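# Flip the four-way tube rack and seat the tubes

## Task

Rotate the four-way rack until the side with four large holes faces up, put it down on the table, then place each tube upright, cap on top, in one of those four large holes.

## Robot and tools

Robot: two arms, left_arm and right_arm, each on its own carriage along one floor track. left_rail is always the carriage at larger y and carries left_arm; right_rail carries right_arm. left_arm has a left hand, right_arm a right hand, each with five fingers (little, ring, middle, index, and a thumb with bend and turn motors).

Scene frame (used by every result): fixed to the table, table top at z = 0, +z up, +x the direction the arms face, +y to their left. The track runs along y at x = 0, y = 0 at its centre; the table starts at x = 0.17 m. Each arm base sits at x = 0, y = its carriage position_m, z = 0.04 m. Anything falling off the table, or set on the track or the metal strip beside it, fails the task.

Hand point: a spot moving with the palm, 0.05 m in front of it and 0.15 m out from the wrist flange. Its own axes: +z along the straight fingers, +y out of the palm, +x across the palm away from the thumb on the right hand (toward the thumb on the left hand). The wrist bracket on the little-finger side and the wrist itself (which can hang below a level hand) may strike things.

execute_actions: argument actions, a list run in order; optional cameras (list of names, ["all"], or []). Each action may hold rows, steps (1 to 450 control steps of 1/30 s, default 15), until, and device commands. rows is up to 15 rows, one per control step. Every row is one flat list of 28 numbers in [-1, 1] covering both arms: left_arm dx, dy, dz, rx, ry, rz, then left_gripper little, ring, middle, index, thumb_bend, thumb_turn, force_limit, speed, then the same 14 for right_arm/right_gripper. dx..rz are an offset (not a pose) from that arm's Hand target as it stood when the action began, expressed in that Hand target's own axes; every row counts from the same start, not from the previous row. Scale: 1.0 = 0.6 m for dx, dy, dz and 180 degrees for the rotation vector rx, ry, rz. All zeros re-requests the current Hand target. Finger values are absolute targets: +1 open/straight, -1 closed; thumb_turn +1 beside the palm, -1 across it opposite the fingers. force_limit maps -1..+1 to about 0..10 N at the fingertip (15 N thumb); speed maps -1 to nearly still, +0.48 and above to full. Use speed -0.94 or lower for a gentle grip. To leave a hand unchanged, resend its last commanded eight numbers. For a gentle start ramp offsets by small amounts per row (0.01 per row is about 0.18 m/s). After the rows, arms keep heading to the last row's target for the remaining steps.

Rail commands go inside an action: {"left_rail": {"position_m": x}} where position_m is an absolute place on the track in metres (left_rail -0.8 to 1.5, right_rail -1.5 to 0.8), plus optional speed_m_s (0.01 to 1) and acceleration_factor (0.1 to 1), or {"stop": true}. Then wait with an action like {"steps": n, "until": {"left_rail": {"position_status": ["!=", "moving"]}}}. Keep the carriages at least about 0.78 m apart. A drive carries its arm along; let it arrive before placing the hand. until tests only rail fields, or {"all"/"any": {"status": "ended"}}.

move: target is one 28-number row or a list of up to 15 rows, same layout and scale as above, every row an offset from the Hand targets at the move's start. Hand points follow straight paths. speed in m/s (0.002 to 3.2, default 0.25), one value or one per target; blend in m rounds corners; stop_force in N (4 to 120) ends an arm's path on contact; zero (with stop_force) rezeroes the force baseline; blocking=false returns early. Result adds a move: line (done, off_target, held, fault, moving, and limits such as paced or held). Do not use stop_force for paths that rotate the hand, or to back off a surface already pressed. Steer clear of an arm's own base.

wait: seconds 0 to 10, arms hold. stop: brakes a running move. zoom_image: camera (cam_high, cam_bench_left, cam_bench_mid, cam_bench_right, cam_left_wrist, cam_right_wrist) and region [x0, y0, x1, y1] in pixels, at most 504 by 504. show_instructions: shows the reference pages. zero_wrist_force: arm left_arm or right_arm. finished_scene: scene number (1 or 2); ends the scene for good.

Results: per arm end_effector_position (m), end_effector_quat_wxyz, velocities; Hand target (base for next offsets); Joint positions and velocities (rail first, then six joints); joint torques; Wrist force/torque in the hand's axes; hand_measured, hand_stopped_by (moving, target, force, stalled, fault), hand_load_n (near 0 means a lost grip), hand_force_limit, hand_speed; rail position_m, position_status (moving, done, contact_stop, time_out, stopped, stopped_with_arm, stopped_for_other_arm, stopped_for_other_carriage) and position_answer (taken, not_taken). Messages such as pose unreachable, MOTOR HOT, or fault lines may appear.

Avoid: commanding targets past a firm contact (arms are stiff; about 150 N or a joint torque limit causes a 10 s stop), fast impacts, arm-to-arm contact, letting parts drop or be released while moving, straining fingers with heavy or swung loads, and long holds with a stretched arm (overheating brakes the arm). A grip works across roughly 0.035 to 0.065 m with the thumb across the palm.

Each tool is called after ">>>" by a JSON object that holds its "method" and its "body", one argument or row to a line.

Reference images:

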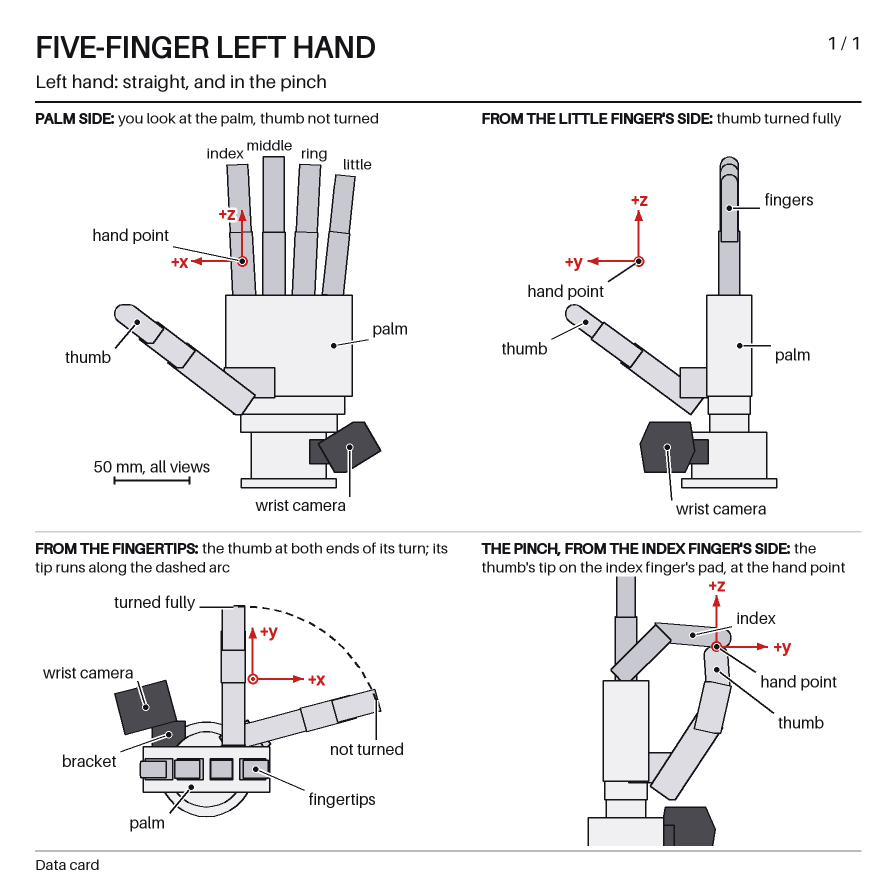

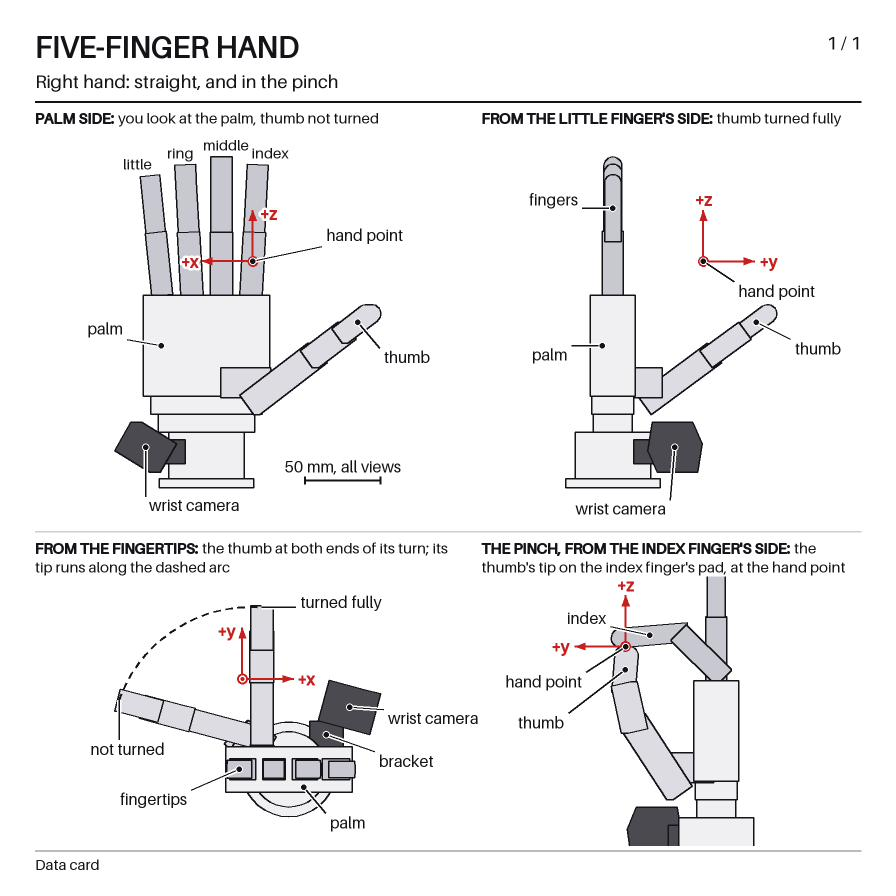

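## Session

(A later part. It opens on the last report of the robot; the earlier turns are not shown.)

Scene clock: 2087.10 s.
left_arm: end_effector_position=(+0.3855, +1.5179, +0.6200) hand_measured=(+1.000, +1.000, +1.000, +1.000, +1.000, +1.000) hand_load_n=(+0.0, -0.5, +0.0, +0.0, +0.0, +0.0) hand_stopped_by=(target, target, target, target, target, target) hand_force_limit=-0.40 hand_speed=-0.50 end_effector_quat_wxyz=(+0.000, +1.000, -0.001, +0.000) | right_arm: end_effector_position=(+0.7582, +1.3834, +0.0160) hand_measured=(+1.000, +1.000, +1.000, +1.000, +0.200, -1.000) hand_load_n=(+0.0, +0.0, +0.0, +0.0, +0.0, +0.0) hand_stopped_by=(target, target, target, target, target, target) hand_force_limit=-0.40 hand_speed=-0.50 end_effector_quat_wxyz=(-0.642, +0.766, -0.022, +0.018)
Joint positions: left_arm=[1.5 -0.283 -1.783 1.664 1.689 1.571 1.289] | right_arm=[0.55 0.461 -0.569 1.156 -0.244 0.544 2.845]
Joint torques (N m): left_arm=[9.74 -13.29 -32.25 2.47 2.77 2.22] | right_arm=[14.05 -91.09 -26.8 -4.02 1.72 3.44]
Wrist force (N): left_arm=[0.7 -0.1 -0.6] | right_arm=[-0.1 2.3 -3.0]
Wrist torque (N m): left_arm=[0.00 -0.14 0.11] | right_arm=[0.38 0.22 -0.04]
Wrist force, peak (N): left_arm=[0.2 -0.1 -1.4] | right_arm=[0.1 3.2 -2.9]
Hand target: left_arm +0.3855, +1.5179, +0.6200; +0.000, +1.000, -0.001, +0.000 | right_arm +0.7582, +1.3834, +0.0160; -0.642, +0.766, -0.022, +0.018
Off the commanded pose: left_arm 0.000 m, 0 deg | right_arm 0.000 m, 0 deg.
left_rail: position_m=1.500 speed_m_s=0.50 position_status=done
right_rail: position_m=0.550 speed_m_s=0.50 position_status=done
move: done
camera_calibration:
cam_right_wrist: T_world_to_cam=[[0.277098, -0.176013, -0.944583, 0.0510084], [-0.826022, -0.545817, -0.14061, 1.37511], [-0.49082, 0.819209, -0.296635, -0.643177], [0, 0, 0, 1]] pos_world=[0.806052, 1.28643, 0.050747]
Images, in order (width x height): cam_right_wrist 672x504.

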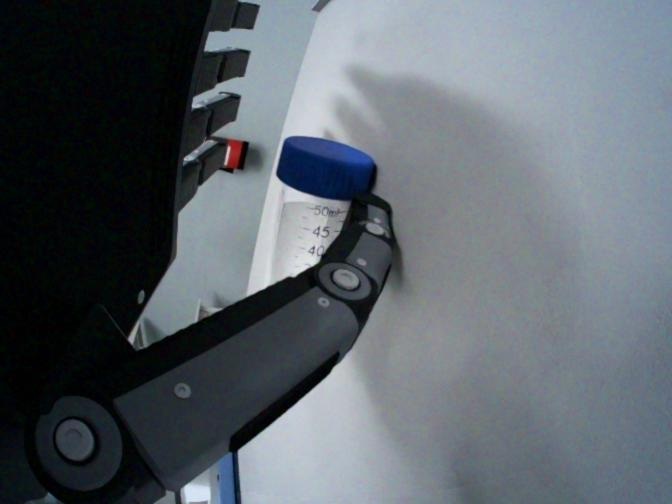

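>>> {"method": "move", "body": {
  "target": [0,0,0,0,0,0,1,1,1,1,1,1,-0.4,-0.5,0,0,0.0048,0,0,0,1,1,1,1,0.2,-1,-0.4,-0.5],
  "speed": 0.03,
  "stop_force": 5
}}

>>> {"method": "execute_actions", "body": {
  "actions": [
    {"rows":[[0,0,0,0,0,0,1,1,1,1,1,1,-0.4,-0.5,0,0,0,0,0,0,1,1,0.6,0.6,0.2,-1,-0.8,-0.5]],"steps":40},
    {"rows":[[0,0,0,0,0,0,1,1,1,1,1,1,-0.4,-0.5,0,0,0,0,0,0,1,1,0,0,0.2,-1,-0.8,-0.8]],"steps":120}
  ],
  "cameras": ["cam_right_wrist"]
}}

>>> {"method": "zoom_image", "body": {
  "camera": "cam_right_wrist",
  "region": [220, 80, 520, 380]
}}

Scene clock: 2095.47 s.
left_arm: end_effector_position=(+0.3855, +1.5179, +0.6200) hand_measured=(+1.000, +1.000, +1.000, +1.000, +1.000, +1.000) hand_load_n=(+0.0, +0.0, +0.0, +0.0, +0.0, +0.0) hand_stopped_by=(target, target, target, target, target, target) hand_force_limit=-0.40 hand_speed=-0.50 end_effector_quat_wxyz=(+0.000, +1.000, -0.001, +0.000) | right_arm: end_effector_position=(+0.7584, +1.3863, +0.0155) hand_measured=(+1.000, +1.000, +1.000, +1.000, +0.200, -1.000) hand_load_n=(+0.0, +0.0, +0.0, +0.0, +0.0, +0.0) hand_stopped_by=(target, target, target, target, target, target) hand_force_limit=-0.40 hand_speed=-0.50 end_effector_quat_wxyz=(-0.642, +0.766, -0.022, +0.018)
Joint positions: left_arm=[1.5 -0.283 -1.783 1.664 1.689 1.571 1.289] | right_arm=[0.55 0.464 -0.566 1.151 -0.243 0.546 2.847]
Joint torques (N m): left_arm=[11.79 -13.78 -32.86 1.81 2.36 2.05] | right_arm=[15.38 -91.18 -43.44 4.52 1.94 3.36]
Wrist force (N): left_arm=[0.4 -0.1 -0.5] | right_arm=[0.0 2.5 -3.0]
Wrist torque (N m): left_arm=[0.01 -0.10 0.08] | right_arm=[0.41 0.20 -0.03]
Wrist force, peak (N): left_arm=[0.6 0.0 -1.5] | right_arm=[0.1 2.6 -3.3]
Hand target: left_arm +0.3855, +1.5179, +0.6200; +0.000, +1.000, -0.001, +0.000 | right_arm +0.7584, +1.3863, +0.0155; -0.642, +0.766, -0.022, +0.018
Off the commanded pose: left_arm 0.000 m, 0 deg | right_arm 0.000 m, 0 deg.
left_rail: position_m=1.500 speed_m_s=0.50 position_status=done
right_rail: position_m=0.550 speed_m_s=0.50 position_status=done
move: done

Scene clock: 2101.00 s.
left_arm: end_effector_position=(+0.3855, +1.5179, +0.6200) hand_measured=(+1.000, +1.000, +1.000, +1.000, +1.000, +1.000) hand_load_n=(+0.0, +0.0, +0.0, +0.0, +0.0, +0.0) hand_stopped_by=(target, target, target, target, target, target) hand_force_limit=-0.40 hand_speed=-0.50 end_effector_quat_wxyz=(+0.000, +1.000, -0.001, +0.000) | right_arm: end_effector_position=(+0.7584, +1.3863, +0.0155) hand_measured=(+1.000, +1.000, +0.214, +0.158, +0.200, -1.000) hand_load_n=(+0.0, +0.0, +3.5, +1.5, +3.0, +0.5) hand_stopped_by=(target, target, force, force, target, target) hand_force_limit=-0.80 hand_speed=-0.80 end_effector_quat_wxyz=(-0.642, +0.766, -0.022, +0.018)
Joint positions: left_arm=[1.5 -0.283 -1.783 1.664 1.689 1.571 1.289] | right_arm=[0.55 0.464 -0.566 1.151 -0.243 0.546 2.847]
Joint torques (N m): left_arm=[10.65 -13.04 -31.72 2.15 2.49 2.66] | right_arm=[9.8 -101.24 -29.65 -2.03 -1.88 2.37]
Wrist force (N): left_arm=[0.3 0.1 -0.4] | right_arm=[0.0 0.9 -3.5]
Wrist torque (N m): left_arm=[0.03 -0.08 0.08] | right_arm=[0.45 0.23 -0.06]
Wrist force, peak (N): left_arm=[0.8 -0.7 -0.8] | right_arm=[0.1 2.9 -3.1]
Hand target: left_arm +0.3855, +1.5179, +0.6200; +0.000, +1.000, -0.001, +0.000 | right_arm +0.7584, +1.3863, +0.0155; -0.642, +0.766, -0.022, +0.018
Off the commanded pose: left_arm 0.000 m, 0 deg | right_arm 0.000 m, 0 deg.
left_rail: position_m=1.500 speed_m_s=0.50 position_status=done
right_rail: position_m=0.550 speed_m_s=0.50 position_status=done
camera_calibration:
cam_right_wrist: T_world_to_cam=[[0.277098, -0.176013, -0.944583, 0.0510012], [-0.826022, -0.545817, -0.14061, 1.37665], [-0.49082, 0.819209, -0.296635, -0.64557], [0, 0, 0, 1]] pos_world=[0.806152, 1.28923, 0.050247]
Images, in order (width x height): cam_right_wrist 672x504.

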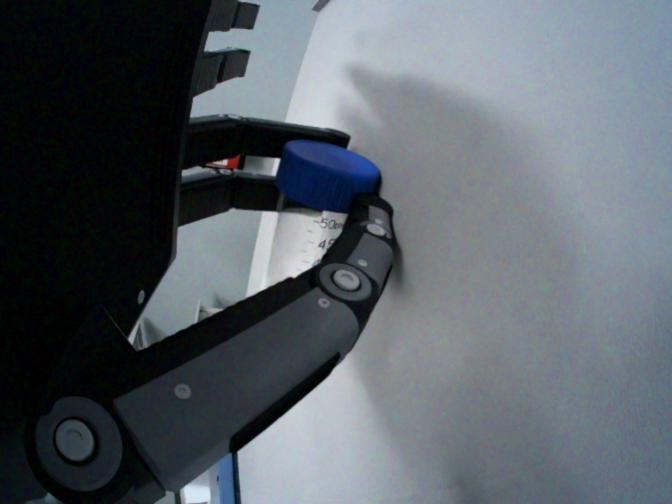

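Scaled by 1.680 from the camera's 672x504 image, which has a finer 960x720 frame.

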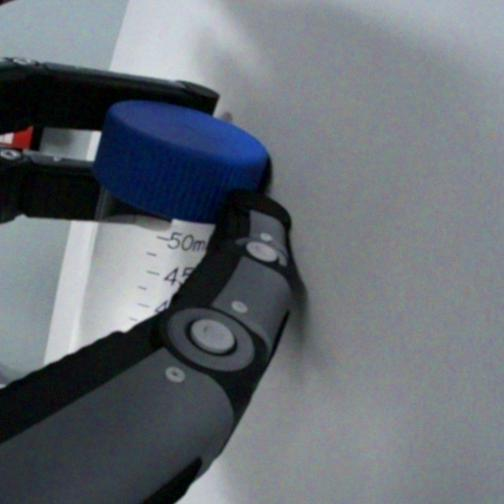

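>>> {"method": "execute_actions", "body": {
  "actions": [
    {"rows":[[0,0,0,0,0,0,1,1,1,1,1,1,-0.4,-0.5,0,0,0,0,0,0,1,1,-0.1,-0.1,0.2,-1,-0.3,-0.7]],"steps":45}
  ]
}}

>>> {"method": "move", "body": {
  "target": [
    [0,0,0,0,0,0,1,1,1,1,1,1,-0.4,-0.5,0,-0.1,-0.018,0,0,0,1,1,-0.1,-0.1,0.2,-1,-0.3,-0.7],
    [0,0,0,0,0,0,1,1,1,1,1,1,-0.4,-0.5,0,-0.44,-0.078,0.0437,0.0437,-0.498,1,1,-0.1,-0.1,0.2,-1,-0.3,-0.7]
  ],
  "speed": 0.25,
  "blend": [0.02,0],
  "cameras": ["cam_right_wrist"]
}}

Scene clock: 2115.93 s.
left_arm: end_effector_position=(+0.3855, +1.5179, +0.6200) hand_measured=(+1.000, +1.000, +1.000, +1.000, +1.000, +1.000) hand_load_n=(+0.0, +0.0, +0.0, +0.0, +0.0, +0.0) hand_stopped_by=(target, target, target, target, target, target) hand_force_limit=-0.40 hand_speed=-0.50 end_effector_quat_wxyz=(+0.000, +1.000, -0.001, +0.000) | right_arm: end_effector_position=(+0.7584, +1.3863, +0.0155) hand_measured=(+1.000, +1.000, +0.192, +0.134, +0.202, -1.000) hand_load_n=(+0.0, +0.0, +8.0, +4.5, +7.5, -0.5) hand_stopped_by=(target, target, force, force, target, target) hand_force_limit=-0.30 hand_speed=-0.70 end_effector_quat_wxyz=(-0.642, +0.766, -0.022, +0.018)
Joint positions: left_arm=[1.5 -0.283 -1.783 1.664 1.689 1.571 1.289] | right_arm=[0.55 0.464 -0.566 1.151 -0.243 0.546 2.847]
Joint torques (N m): left_arm=[10.73 -11.38 -31.61 2.26 2.67 2.51] | right_arm=[7.11 -87.58 -28.34 -1.8 1.79 1.99]
Wrist force (N): left_arm=[0.2 -0.2 -0.8] | right_arm=[0.0 -3.6 -4.6]
Wrist torque (N m): left_arm=[0.01 -0.08 0.08] | right_arm=[0.43 0.23 -0.12]
Wrist force, peak (N): left_arm=[0.6 -0.1 -1.2] | right_arm=[-0.2 -6.0 -3.9]
Hand target: left_arm +0.3855, +1.5179, +0.6200; +0.000, +1.000, -0.001, +0.000 | right_arm +0.7584, +1.3863, +0.0155; -0.642, +0.766, -0.022, +0.018
Off the commanded pose: left_arm 0.000 m, 0 deg | right_arm 0.000 m, 0 deg.
left_rail: position_m=1.500 speed_m_s=0.50 position_status=done
right_rail: position_m=0.550 speed_m_s=0.50 position_status=done

Scene clock: 2120.03 s.
left_arm: end_effector_position=(+0.3855, +1.5179, +0.6200) hand_measured=(+1.000, +1.000, +1.000, +1.000, +1.000, +1.000) hand_load_n=(+0.0, +0.0, +0.0, +0.0, +0.0, +0.0) hand_stopped_by=(target, target, target, target, target, target) hand_force_limit=-0.40 hand_speed=-0.50 end_effector_quat_wxyz=(+0.000, +1.000, -0.001, +0.000) | right_arm: end_effector_position=(+0.7585, +1.3862, +0.2836) hand_measured=(+1.000, +1.000, +0.192, +0.134, +0.202, -1.000) hand_load_n=(+0.0, +0.0, +6.5, +4.0, +9.0, +0.5) hand_stopped_by=(target, target, force, force, target, target) hand_force_limit=-0.30 hand_speed=-0.70 end_effector_quat_wxyz=(+0.486, -0.515, -0.485, -0.513)
Joint positions: left_arm=[1.5 -0.283 -1.783 1.664 1.689 1.571 1.289] | right_arm=[0.55 0.501 -0.918 1.415 -0.498 0.558 1.573]
Joint torques (N m): left_arm=[14.07 -13.7 -30.84 2.39 2.68 2.62] | right_arm=[-8.02 -92.25 -46.35 2.98 -1.72 -3.41]
Wrist force (N): left_arm=[0.6 -0.1 -0.8] | right_arm=[-2.7 0.3 -3.3]
Wrist torque (N m): left_arm=[0.02 -0.12 0.10] | right_arm=[0.25 0.59 0.04]
Wrist force, peak (N): left_arm=[1.1 0.1 -1.0] | right_arm=[-0.1 -4.4 -5.0]
Hand target: left_arm +0.3855, +1.5179, +0.6200; +0.000, +1.000, -0.001, +0.000 | right_arm +0.7585, +1.3861, +0.2836; +0.486, -0.515, -0.485, -0.513
Off the commanded pose: left_arm 0.000 m, 0 deg | right_arm 0.000 m, 0 deg.
left_rail: position_m=1.500 speed_m_s=0.50 position_status=done
right_rail: position_m=0.550 speed_m_s=0.50 position_status=done
move: done
camera_calibration:
cam_right_wrist: T_world_to_cam=[[0.95748, -0.0475633, 0.284553, -0.738427], [0.207721, -0.570825, -0.794362, 0.850411], [0.200213, 0.819693, -0.536673, -1.02264], [0, 0, 0, 1]] pos_world=[0.735127, 1.28857, 0.336831]
Images, in order (width x height): cam_right_wrist 672x504.

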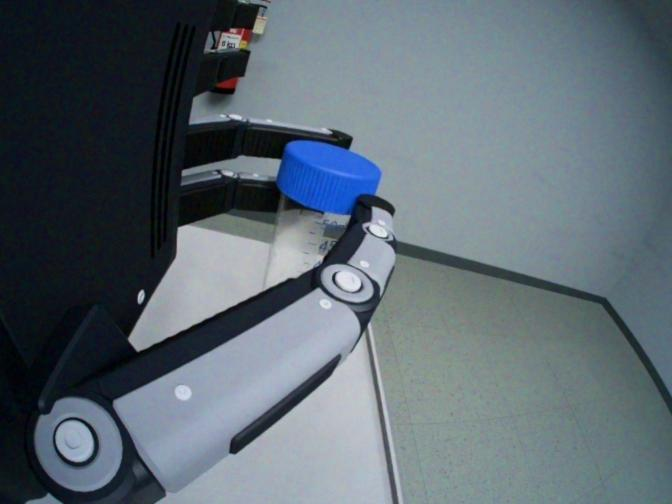

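>>> {"method": "move", "body": {
  "target": [0,0,0,0,0,0,1,1,1,1,1,1,-0.4,-0.5,-0.006,-0.5238,-0.6081,-0.1249,0.0247,-0.0049,1,1,-0.1,-0.1,0.2,-1,-0.3,-0.7],
  "speed": 0.25
}}

>>> {"method": "execute_actions", "body": {
  "actions": [
    {"right_rail":{"position_m":0.45},"steps":300,"until":{"right_rail":{"position_status":["!=","moving"]}}}
  ]
}}

Scene clock: 2131.03 s.
left_arm: end_effector_position=(+0.3855, +1.5179, +0.6200) hand_measured=(+1.000, +1.000, +1.000, +1.000, +1.000, +1.000) hand_load_n=(+0.0, +0.0, +0.0, +0.0, +0.0, +0.5) hand_stopped_by=(target, target, target, target, target, target) hand_force_limit=-0.40 hand_speed=-0.50 end_effector_quat_wxyz=(+0.000, +1.000, -0.001, +0.000) | right_arm: end_effector_position=(+0.4241, +1.0398, +0.2808) hand_measured=(+1.000, +1.000, +0.192, +0.134, +0.202, -1.000) hand_load_n=(+0.0, +0.0, +6.5, +4.0, +9.0, +0.5) hand_stopped_by=(target, target, force, force, target, target) hand_force_limit=-0.30 hand_speed=-0.70 end_effector_quat_wxyz=(-0.391, +0.576, +0.360, +0.621)
Joint positions: left_arm=[1.5 -0.283 -1.783 1.664 1.689 1.571 1.289] | right_arm=[0.55 0.339 -1.688 2.512 -0.932 0.791 1.65]
Joint torques (N m): left_arm=[13.4 -13.53 -31.26 2.6 2.57 2.99] | right_arm=[-15.1 -27.71 -23.11 1.63 -1.68 3.06]
Wrist force (N): left_arm=[0.7 -0.2 -0.6] | right_arm=[-2.2 0.0 -3.1]
Wrist torque (N m): left_arm=[0.01 -0.14 0.11] | right_arm=[0.17 0.50 -0.18]
Wrist force, peak (N): left_arm=[0.7 0.0 -1.2] | right_arm=[-2.6 -0.8 -4.2]
Hand target: left_arm +0.3855, +1.5179, +0.6200; +0.000, +1.000, -0.001, +0.000 | right_arm +0.4240, +1.0397, +0.2808; -0.391, +0.576, +0.360, +0.621
Off the commanded pose: left_arm 0.000 m, 0 deg | right_arm 0.000 m, 0 deg.
left_rail: position_m=1.500 speed_m_s=0.50 position_status=done
right_rail: position_m=0.550 speed_m_s=0.50 position_status=done
move: done

Scene clock: 2132.43 s.
left_arm: end_effector_position=(+0.3855, +1.5179, +0.6200) hand_measured=(+1.000, +1.000, +1.000, +1.000, +1.000, +1.000) hand_load_n=(+0.0, +0.0, +0.0, +0.0, +0.0, +0.0) hand_stopped_by=(target, target, target, target, target, target) hand_force_limit=-0.40 hand_speed=-0.50 end_effector_quat_wxyz=(+0.000, +1.000, -0.001, +0.000) | right_arm: end_effector_position=(+0.4240, +0.9397, +0.2808) hand_measured=(+1.000, +1.000, +0.192, +0.134, +0.202, -1.000) hand_load_n=(+0.0, +0.0, +6.5, +4.0, +9.0, +0.5) hand_stopped_by=(target, target, force, force, target, target) hand_force_limit=-0.30 hand_speed=-0.70 end_effector_quat_wxyz=(-0.391, +0.576, +0.360, +0.621)
Joint positions: left_arm=[1.5 -0.283 -1.783 1.664 1.689 1.571 1.289] | right_arm=[0.45 0.339 -1.689 2.512 -0.932 0.791 1.65]
Joint torques (N m): left_arm=[10.33 -13.93 -31.99 2.04 2.53 2.75] | right_arm=[-13.86 -24.47 -25.18 1.22 -1.06 3.13]
Wrist force (N): left_arm=[0.6 -0.2 -0.9] | right_arm=[-2.3 -0.1 -3.0]
Wrist torque (N m): left_arm=[0.02 -0.14 0.10] | right_arm=[0.15 0.52 -0.18]
Wrist force, peak (N): left_arm=[0.5 0.1 -1.4] | right_arm=[-2.4 0.1 -3.6]
Hand target: left_arm +0.3855, +1.5179, +0.6200; +0.000, +1.000, -0.001, +0.000 | right_arm +0.4240, +0.9397, +0.2808; -0.391, +0.576, +0.360, +0.621
Off the commanded pose: left_arm 0.000 m, 0 deg | right_arm 0.000 m, 0 deg.
left_rail: position_m=1.500 speed_m_s=0.50 position_status=done
right_rail: position_m=0.450 speed_m_s=0.50 position_status=done

>>> {"method": "move", "body": {
  "target": [0,0,0,0,0,0,1,1,1,1,1,1,-0.4,-0.5,-0.1172,-0.1472,0.2955,0,0,0,1,1,-0.1,-0.1,0.2,-1,-0.3,-0.7],
  "speed": 0.15,
  "stop_force": 10,
  "cameras": ["cam_right_wrist","cam_left_wrist","cam_bench_left","cam_high"]
}}

>>> {"method": "zoom_image", "body": {
  "camera": "cam_bench_left",
  "region": [210, 290, 260, 340]
}}

>>> {"method": "zoom_image", "body": {
  "camera": "cam_left_wrist",
  "region": [120, 150, 190, 220]
}}

>>> {"method": "zoom_image", "body": {
  "camera": "cam_high",
  "region": [190, 30, 240, 80]
}}

Scene clock: 2141.53 s.
left_arm: end_effector_position=(+0.3855, +1.5179, +0.6200) hand_measured=(+1.000, +1.000, +1.000, +1.000, +1.000, +1.000) hand_load_n=(+0.0, +0.0, +0.0, +0.0, +0.0, +0.0) hand_stopped_by=(target, target, target, target, target, target) hand_force_limit=-0.40 hand_speed=-0.50 end_effector_quat_wxyz=(+0.000, +1.000, -0.001, +0.000) | right_arm: end_effector_position=(+0.4235, +1.1423, +0.2246) hand_measured=(+1.000, +1.000, +0.192, +0.134, +0.202, -1.000) hand_load_n=(+0.0, +0.0, +7.0, +4.0, +9.0, +0.5) hand_stopped_by=(target, target, force, force, target, target) hand_force_limit=-0.30 hand_speed=-0.70 end_effector_quat_wxyz=(-0.391, +0.576, +0.360, +0.621)
Joint positions: left_arm=[1.5 -0.283 -1.783 1.664 1.689 1.571 1.289] | right_arm=[0.45 0.754 -1.309 2.239 -1.013 1.205 1.603]
Joint torques (N m): left_arm=[11.27 -13.98 -31.69 2.39 2.5 2.78] | right_arm=[15.75 -35.2 -35.82 1.32 2.61 -3.44]
Wrist force (N): left_arm=[0.8 -0.3 -0.7] | right_arm=[-2.8 0.3 -3.6]
Wrist torque (N m): left_arm=[0.00 -0.16 0.11] | right_arm=[0.24 0.64 0.06]
Wrist force, peak (N): left_arm=[0.7 -0.2 -1.3] | right_arm=[-3.2 0.3 -3.7]
Hand target: left_arm +0.3855, +1.5179, +0.6200; +0.000, +1.000, -0.001, +0.000 | right_arm +0.4235, +1.1423, +0.2246; -0.391, +0.576, +0.360, +0.621
Off the commanded pose: left_arm 0.000 m, 0 deg | right_arm 0.000 m, 0 deg.
left_rail: position_m=1.500 speed_m_s=0.50 position_status=done
right_rail: position_m=0.450 speed_m_s=0.50 position_status=done
move: done
camera_calibration:
cam_left_wrist: T_world_to_cam=[[0.251993, 0.967478, 0.0220218, -1.57985], [0.854038, -0.233033, 0.465096, -0.255642], [0.455103, -0.0983937, -0.884986, 0.633388], [0, 0, 0, 1]] pos_world=[0.328184, 1.53122, 0.714229]
cam_right_wrist: T_world_to_cam=[[0.856635, -0.430308, 0.284625, 0.0673362], [0.00121521, -0.549997, -0.835166, 0.806712], [0.515922, 0.715778, -0.470624, -0.817159], [0, 0, 0, 1]] pos_world=[0.362927, 1.05757, 0.269998]
Images, in order (width x height): cam_high 504x504, cam_bench_left 504x504, cam_left_wrist 672x504, cam_right_wrist 672x504.

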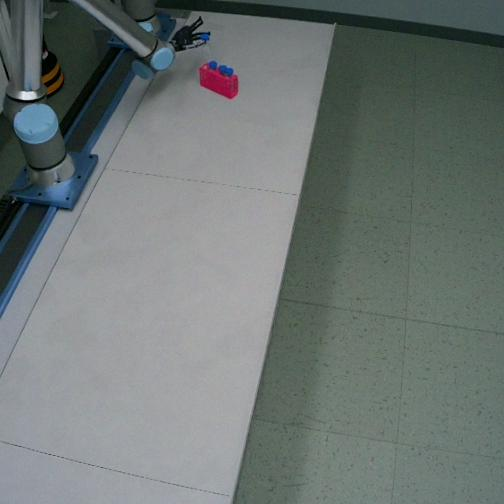

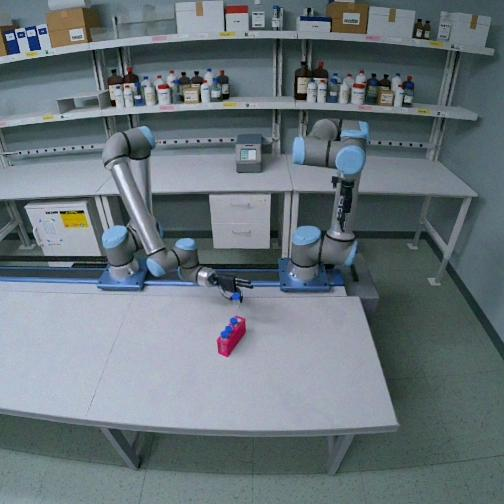

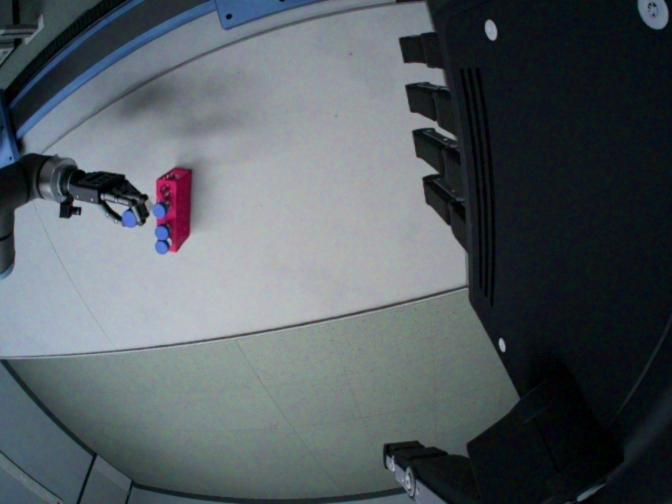

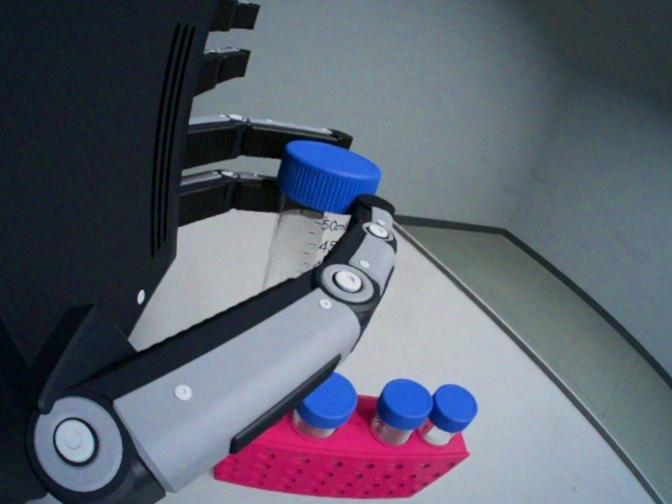

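Scaled by 10.080 from the camera's 504x504 image, which has a finer 720x720 frame.

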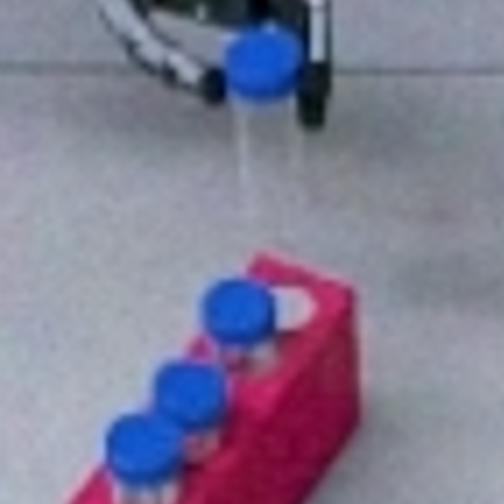

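Scaled by 7.200 from the camera's 672x504 image, which has a finer 960x720 frame.

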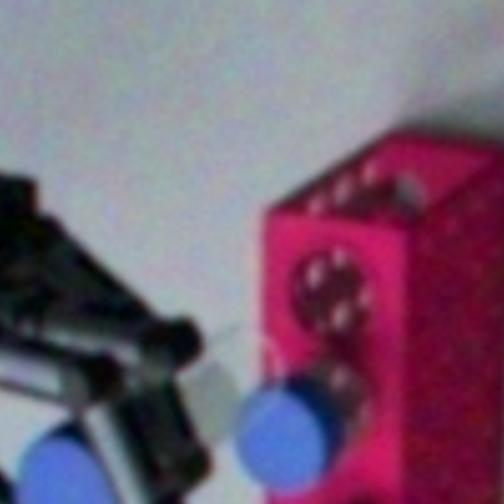

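Scaled by 10.080 from the camera's 504x504 image, which has a finer 720x720 frame.

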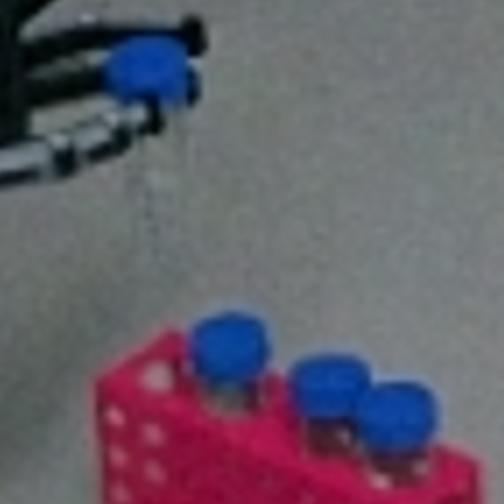

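>>> {"method": "zoom_image", "body": {
  "camera": "cam_high",
  "region": [195, 32, 220, 57]
}}

>>> {"method": "zoom_image", "body": {
  "camera": "cam_bench_left",
  "region": [225, 290, 250, 315]
}}

Scaled by 20.160 from the camera's 504x504 image, which has a finer 720x720 frame.

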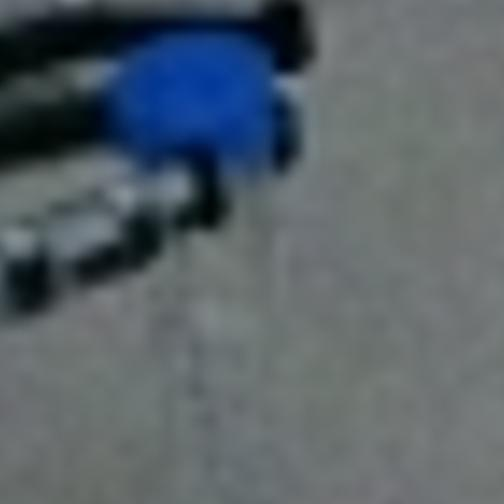

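Scaled by 20.160 from the camera's 504x504 image, which has a finer 720x720 frame.

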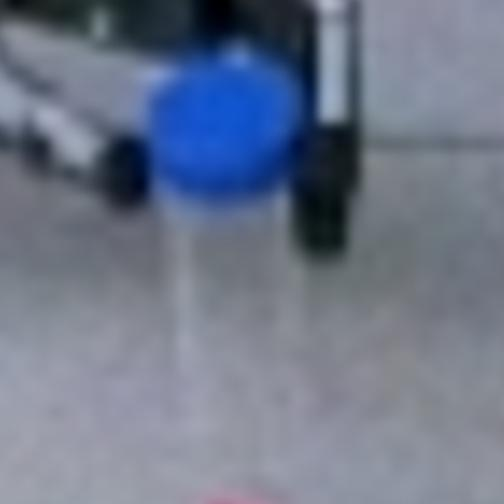

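>>> {"method": "zoom_image", "body": {
  "camera": "cam_left_wrist",
  "region": [140, 180, 170, 210]
}}

Scaled by 16.800 from the camera's 672x504 image, which has a finer 960x720 frame.

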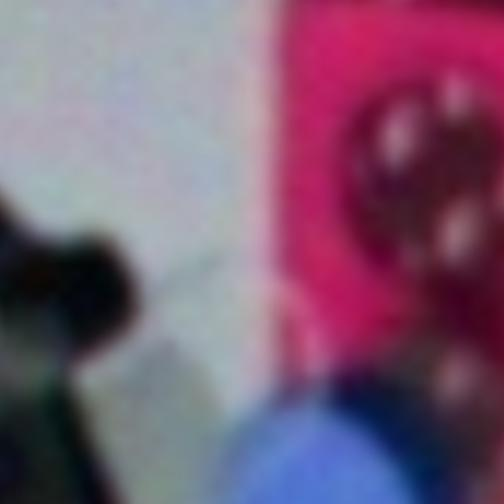

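>>> {"method": "move", "body": {
  "target": [0,0,0,0,0,0,1,1,1,1,1,1,-0.4,-0.5,-0.0003,0.0012,0.0033,0,0,0.017,1,1,-0.1,-0.1,0.2,-1,-0.3,-0.7],
  "speed": 0.08,
  "cameras": ["cam_right_wrist","cam_left_wrist","cam_bench_left","cam_high"]
}}

>>> {"method": "zoom_image", "body": {
  "camera": "cam_bench_left",
  "region": [210, 290, 260, 340]
}}

>>> {"method": "zoom_image", "body": {
  "camera": "cam_left_wrist",
  "region": [120, 170, 180, 230]
}}

>>> {"method": "zoom_image", "body": {
  "camera": "cam_high",
  "region": [195, 32, 225, 62]
}}

Scene clock: 2222.97 s.
left_arm: end_effector_position=(+0.3855, +1.5179, +0.6200) hand_measured=(+1.000, +1.000, +1.000, +1.000, +1.000, +1.000) hand_load_n=(+0.0, +0.0, +0.0, +0.0, -0.5, +0.0) hand_stopped_by=(target, target, target, target, target, target) hand_force_limit=-0.40 hand_speed=-0.50 end_effector_quat_wxyz=(+0.000, +1.000, -0.001, +0.000) | right_arm: end_effector_position=(+0.4250, +1.1437, +0.2246) hand_measured=(+1.000, +1.000, +0.192, +0.134, +0.202, -1.000) hand_load_n=(+0.0, +0.0, +6.5, +4.0, +9.0, +0.5) hand_stopped_by=(target, target, force, force, target, target) hand_force_limit=-0.30 hand_speed=-0.70 end_effector_quat_wxyz=(-0.407, +0.585, +0.345, +0.611)
Joint positions: left_arm=[1.5 -0.283 -1.783 1.664 1.689 1.571 1.289] | right_arm=[0.45 0.751 -1.312 2.234 -1.006 1.202 1.656]
Joint torques (N m): left_arm=[11.64 -14.07 -32.24 2.45 1.98 2.92] | right_arm=[-14.52 -54.56 -37.54 1.64 -1.48 3.15]
Wrist force (N): left_arm=[0.7 -0.5 -1.0] | right_arm=[-2.7 0.4 -3.5]
Wrist torque (N m): left_arm=[-0.03 -0.16 0.11] | right_arm=[0.26 0.61 -0.17]
Wrist force, peak (N): left_arm=[0.9 -0.3 -1.1] | right_arm=[-2.9 0.3 -3.9]
Hand target: left_arm +0.3855, +1.5179, +0.6200; +0.000, +1.000, -0.001, +0.000 | right_arm +0.4250, +1.1437, +0.2246; -0.407, +0.585, +0.345, +0.611
Off the commanded pose: left_arm 0.000 m, 0 deg | right_arm 0.000 m, 0 deg.
left_rail: position_m=1.500 speed_m_s=0.50 position_status=done
right_rail: position_m=0.450 speed_m_s=0.50 position_status=done
move: done
camera_calibration:
cam_left_wrist: T_world_to_cam=[[0.251993, 0.967478, 0.0220218, -1.57985], [0.854038, -0.233033, 0.465096, -0.255642], [0.455103, -0.0983937, -0.884986, 0.633388], [0, 0, 0, 1]] pos_world=[0.328184, 1.53122, 0.714229]
cam_right_wrist: T_world_to_cam=[[0.870802, -0.432658, 0.233475, 0.0748653], [-0.0366785, -0.530746, -0.846737, 0.804272], [0.490264, 0.728777, -0.478044, -0.821291], [0, 0, 0, 1]] pos_world=[0.366956, 1.05779, 0.270915]
Images, in order (width x height): cam_high 504x504, cam_bench_left 504x504, cam_left_wrist 672x504, cam_right_wrist 672x504.

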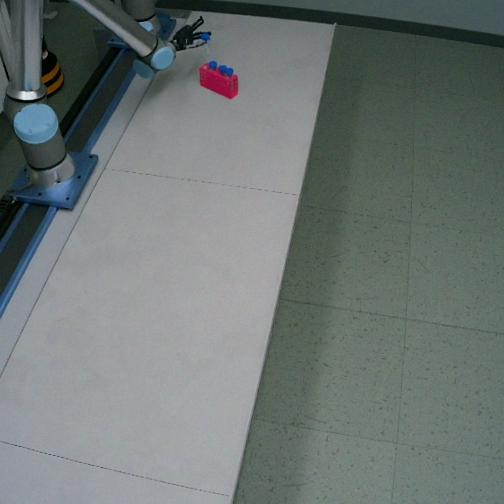

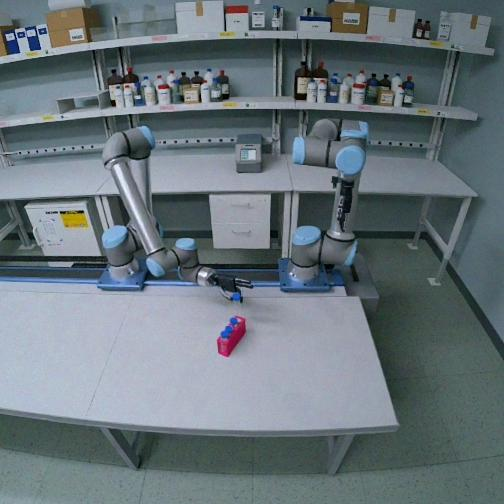

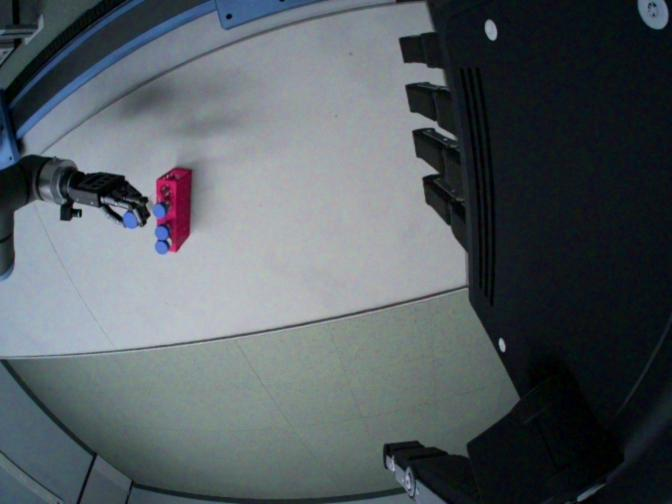

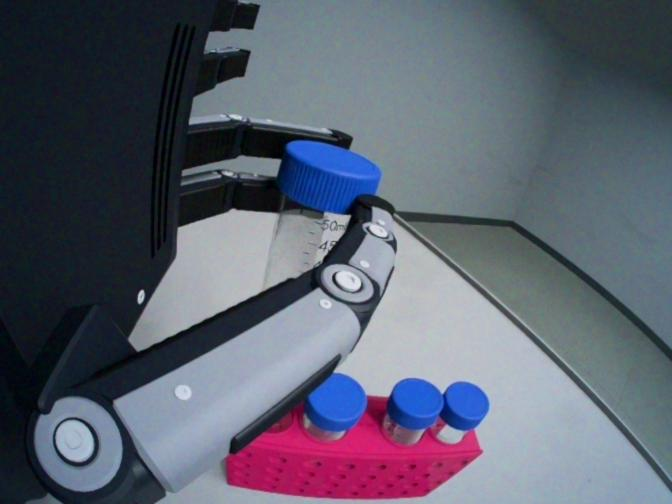

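Scaled by 10.080 from the camera's 504x504 image, which has a finer 720x720 frame.

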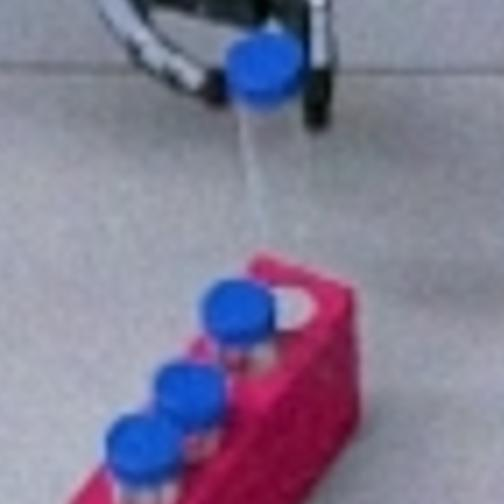

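Scaled by 8.400 from the camera's 672x504 image, which has a finer 960x720 frame.

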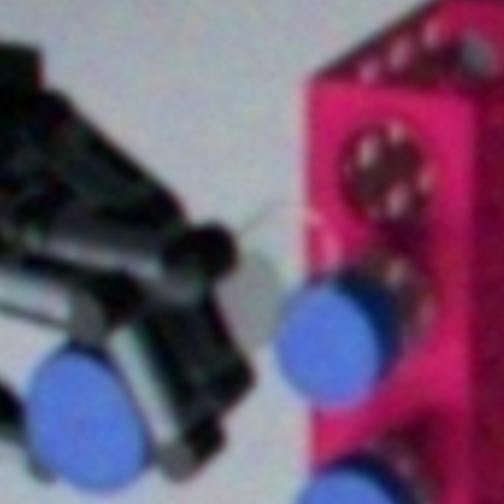

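Scaled by 16.800 from the camera's 504x504 image, which has a finer 720x720 frame.

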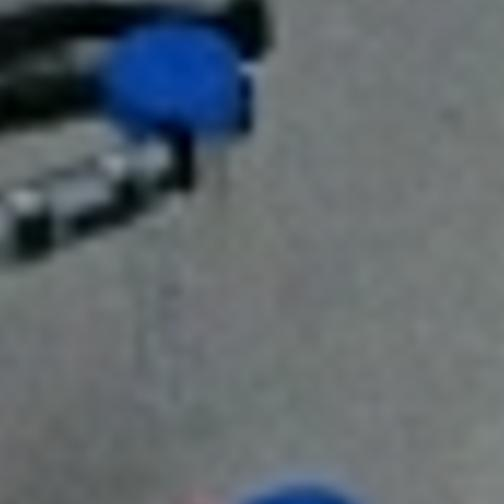

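>>> {"method": "move", "body": {
  "target": [0,0,0,0,0,0,1,1,1,1,1,1,-0.4,-0.5,-0.0614,0.0034,-0.0048,0,0,0,1,1,-0.1,-0.1,0.2,-1,-0.3,-0.7],
  "speed": 0.06,
  "stop_force": 5,
  "cameras": ["cam_right_wrist","cam_left_wrist","cam_bench_left","cam_high"]
}}

>>> {"method": "zoom_image", "body": {
  "camera": "cam_bench_left",
  "region": [215, 295, 255, 335]
}}

>>> {"method": "zoom_image", "body": {
  "camera": "cam_left_wrist",
  "region": [130, 165, 180, 215]
}}

>>> {"method": "zoom_image", "body": {
  "camera": "cam_high",
  "region": [190, 35, 230, 75]
}}

Scene clock: 2236.07 s.
left_arm: end_effector_position=(+0.3855, +1.5179, +0.6200) hand_measured=(+1.000, +1.000, +1.000, +1.000, +1.000, +1.000) hand_load_n=(+0.0, +0.0, +0.0, +0.0, +0.0, +0.0) hand_stopped_by=(target, target, target, target, target, target) hand_force_limit=-0.40 hand_speed=-0.50 end_effector_quat_wxyz=(+0.000, +1.000, -0.001, +0.000) | right_arm: end_effector_position=(+0.4250, +1.1437, +0.1876) hand_measured=(+1.000, +1.000, +0.192, +0.134, +0.202, -1.000) hand_load_n=(+0.0, +0.0, +6.5, +4.0, +9.0, +0.0) hand_stopped_by=(target, target, force, force, target, target) hand_force_limit=-0.30 hand_speed=-0.70 end_effector_quat_wxyz=(-0.407, +0.585, +0.345, +0.611)
Joint positions: left_arm=[1.5 -0.283 -1.783 1.664 1.689 1.571 1.289] | right_arm=[0.45 0.751 -1.248 2.25 -1.085 1.202 1.656]
Joint torques (N m): left_arm=[12.06 -12.19 -32.67 1.94 2.46 2.78] | right_arm=[-1.42 -39.93 -16.85 -6.92 1.2 -0.3]
Wrist force (N): left_arm=[0.4 0.1 -1.1] | right_arm=[-2.8 0.2 -3.6]
Wrist torque (N m): left_arm=[0.07 -0.12 0.08] | right_arm=[0.23 0.66 -0.17]
Wrist force, peak (N): left_arm=[0.8 -0.3 -1.3] | right_arm=[-3.3 0.4 -3.8]
Hand target: left_arm +0.3855, +1.5179, +0.6200; +0.000, +1.000, -0.001, +0.000 | right_arm +0.4250, +1.1437, +0.1876; -0.407, +0.585, +0.345, +0.611
Off the commanded pose: left_arm 0.000 m, 0 deg | right_arm 0.000 m, 0 deg.
left_rail: position_m=1.500 speed_m_s=0.50 position_status=done
right_rail: position_m=0.450 speed_m_s=0.50 position_status=done
move: done
camera_calibration:
cam_left_wrist: T_world_to_cam=[[0.251993, 0.967478, 0.0220218, -1.57985], [0.854038, -0.233033, 0.465096, -0.255642], [0.455103, -0.0983937, -0.884986, 0.633388], [0, 0, 0, 1]] pos_world=[0.328184, 1.53122, 0.714229]
cam_right_wrist: T_world_to_cam=[[0.870837, -0.43272, 0.233229, 0.0835271], [-0.0368862, -0.53064, -0.846794, 0.772925], [0.490185, 0.728817, -0.478062, -0.839037], [0, 0, 0, 1]] pos_world=[0.367055, 1.05779, 0.233916]
Images, in order (width x height): cam_high 504x504, cam_bench_left 504x504, cam_left_wrist 672x504, cam_right_wrist 672x504.

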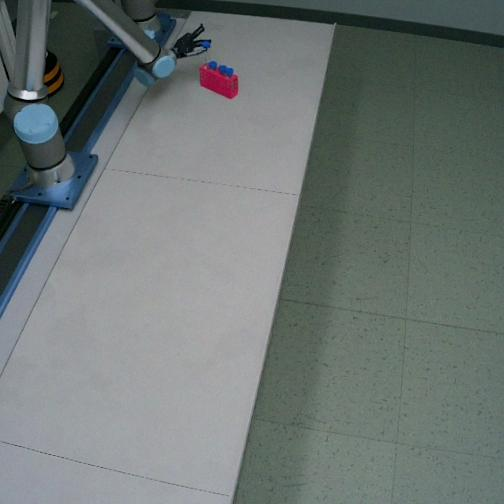

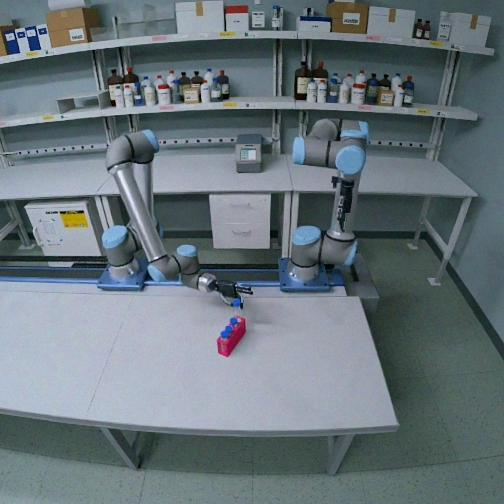

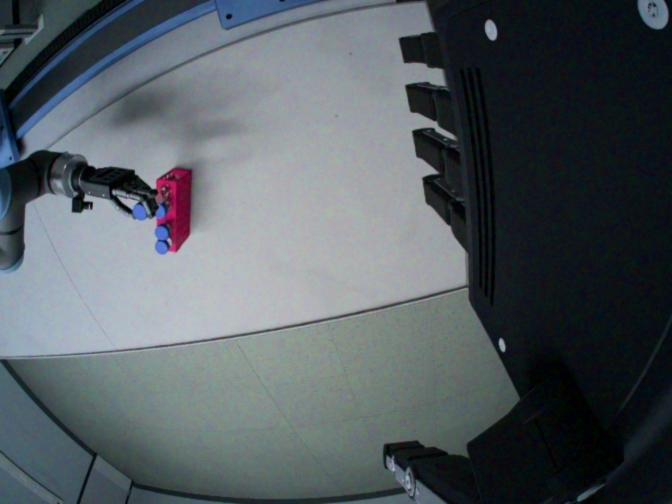

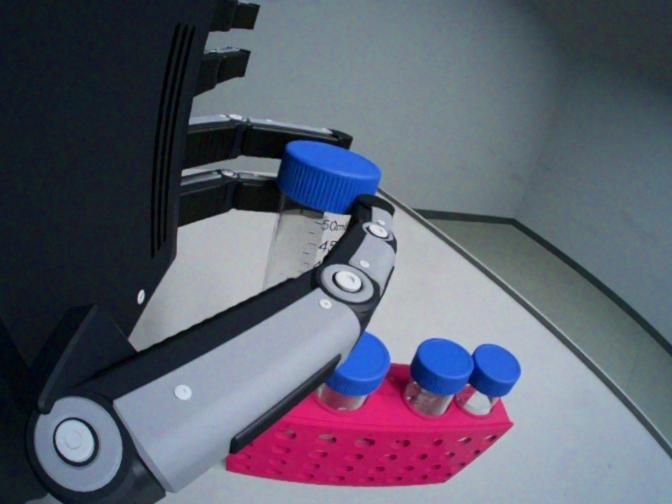

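Scaled by 12.600 from the camera's 504x504 image, which has a finer 720x720 frame.

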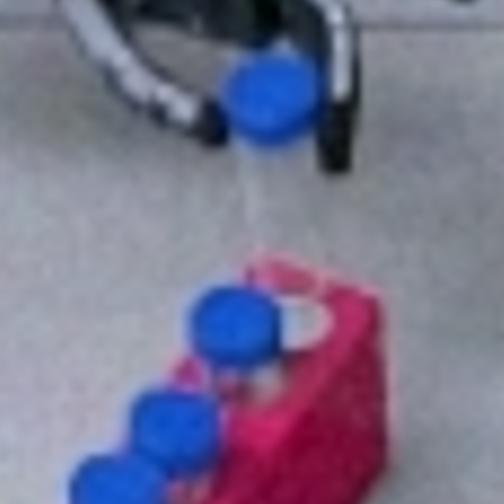

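Scaled by 10.080 from the camera's 672x504 image, which has a finer 960x720 frame.

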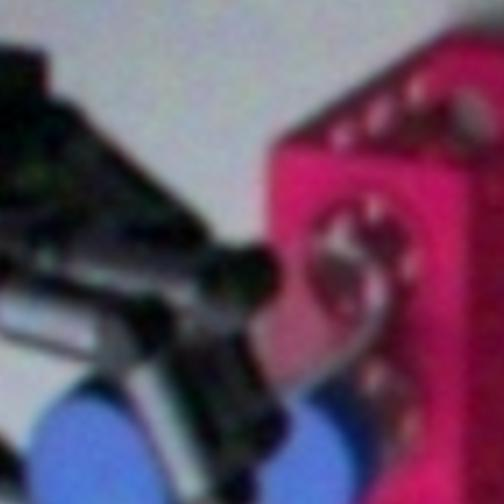

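Scaled by 12.600 from the camera's 504x504 image, which has a finer 720x720 frame.

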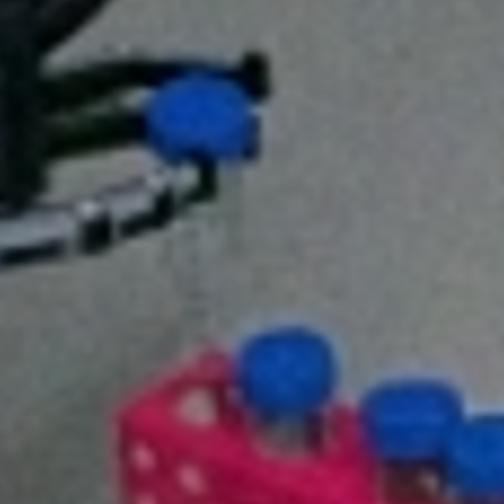

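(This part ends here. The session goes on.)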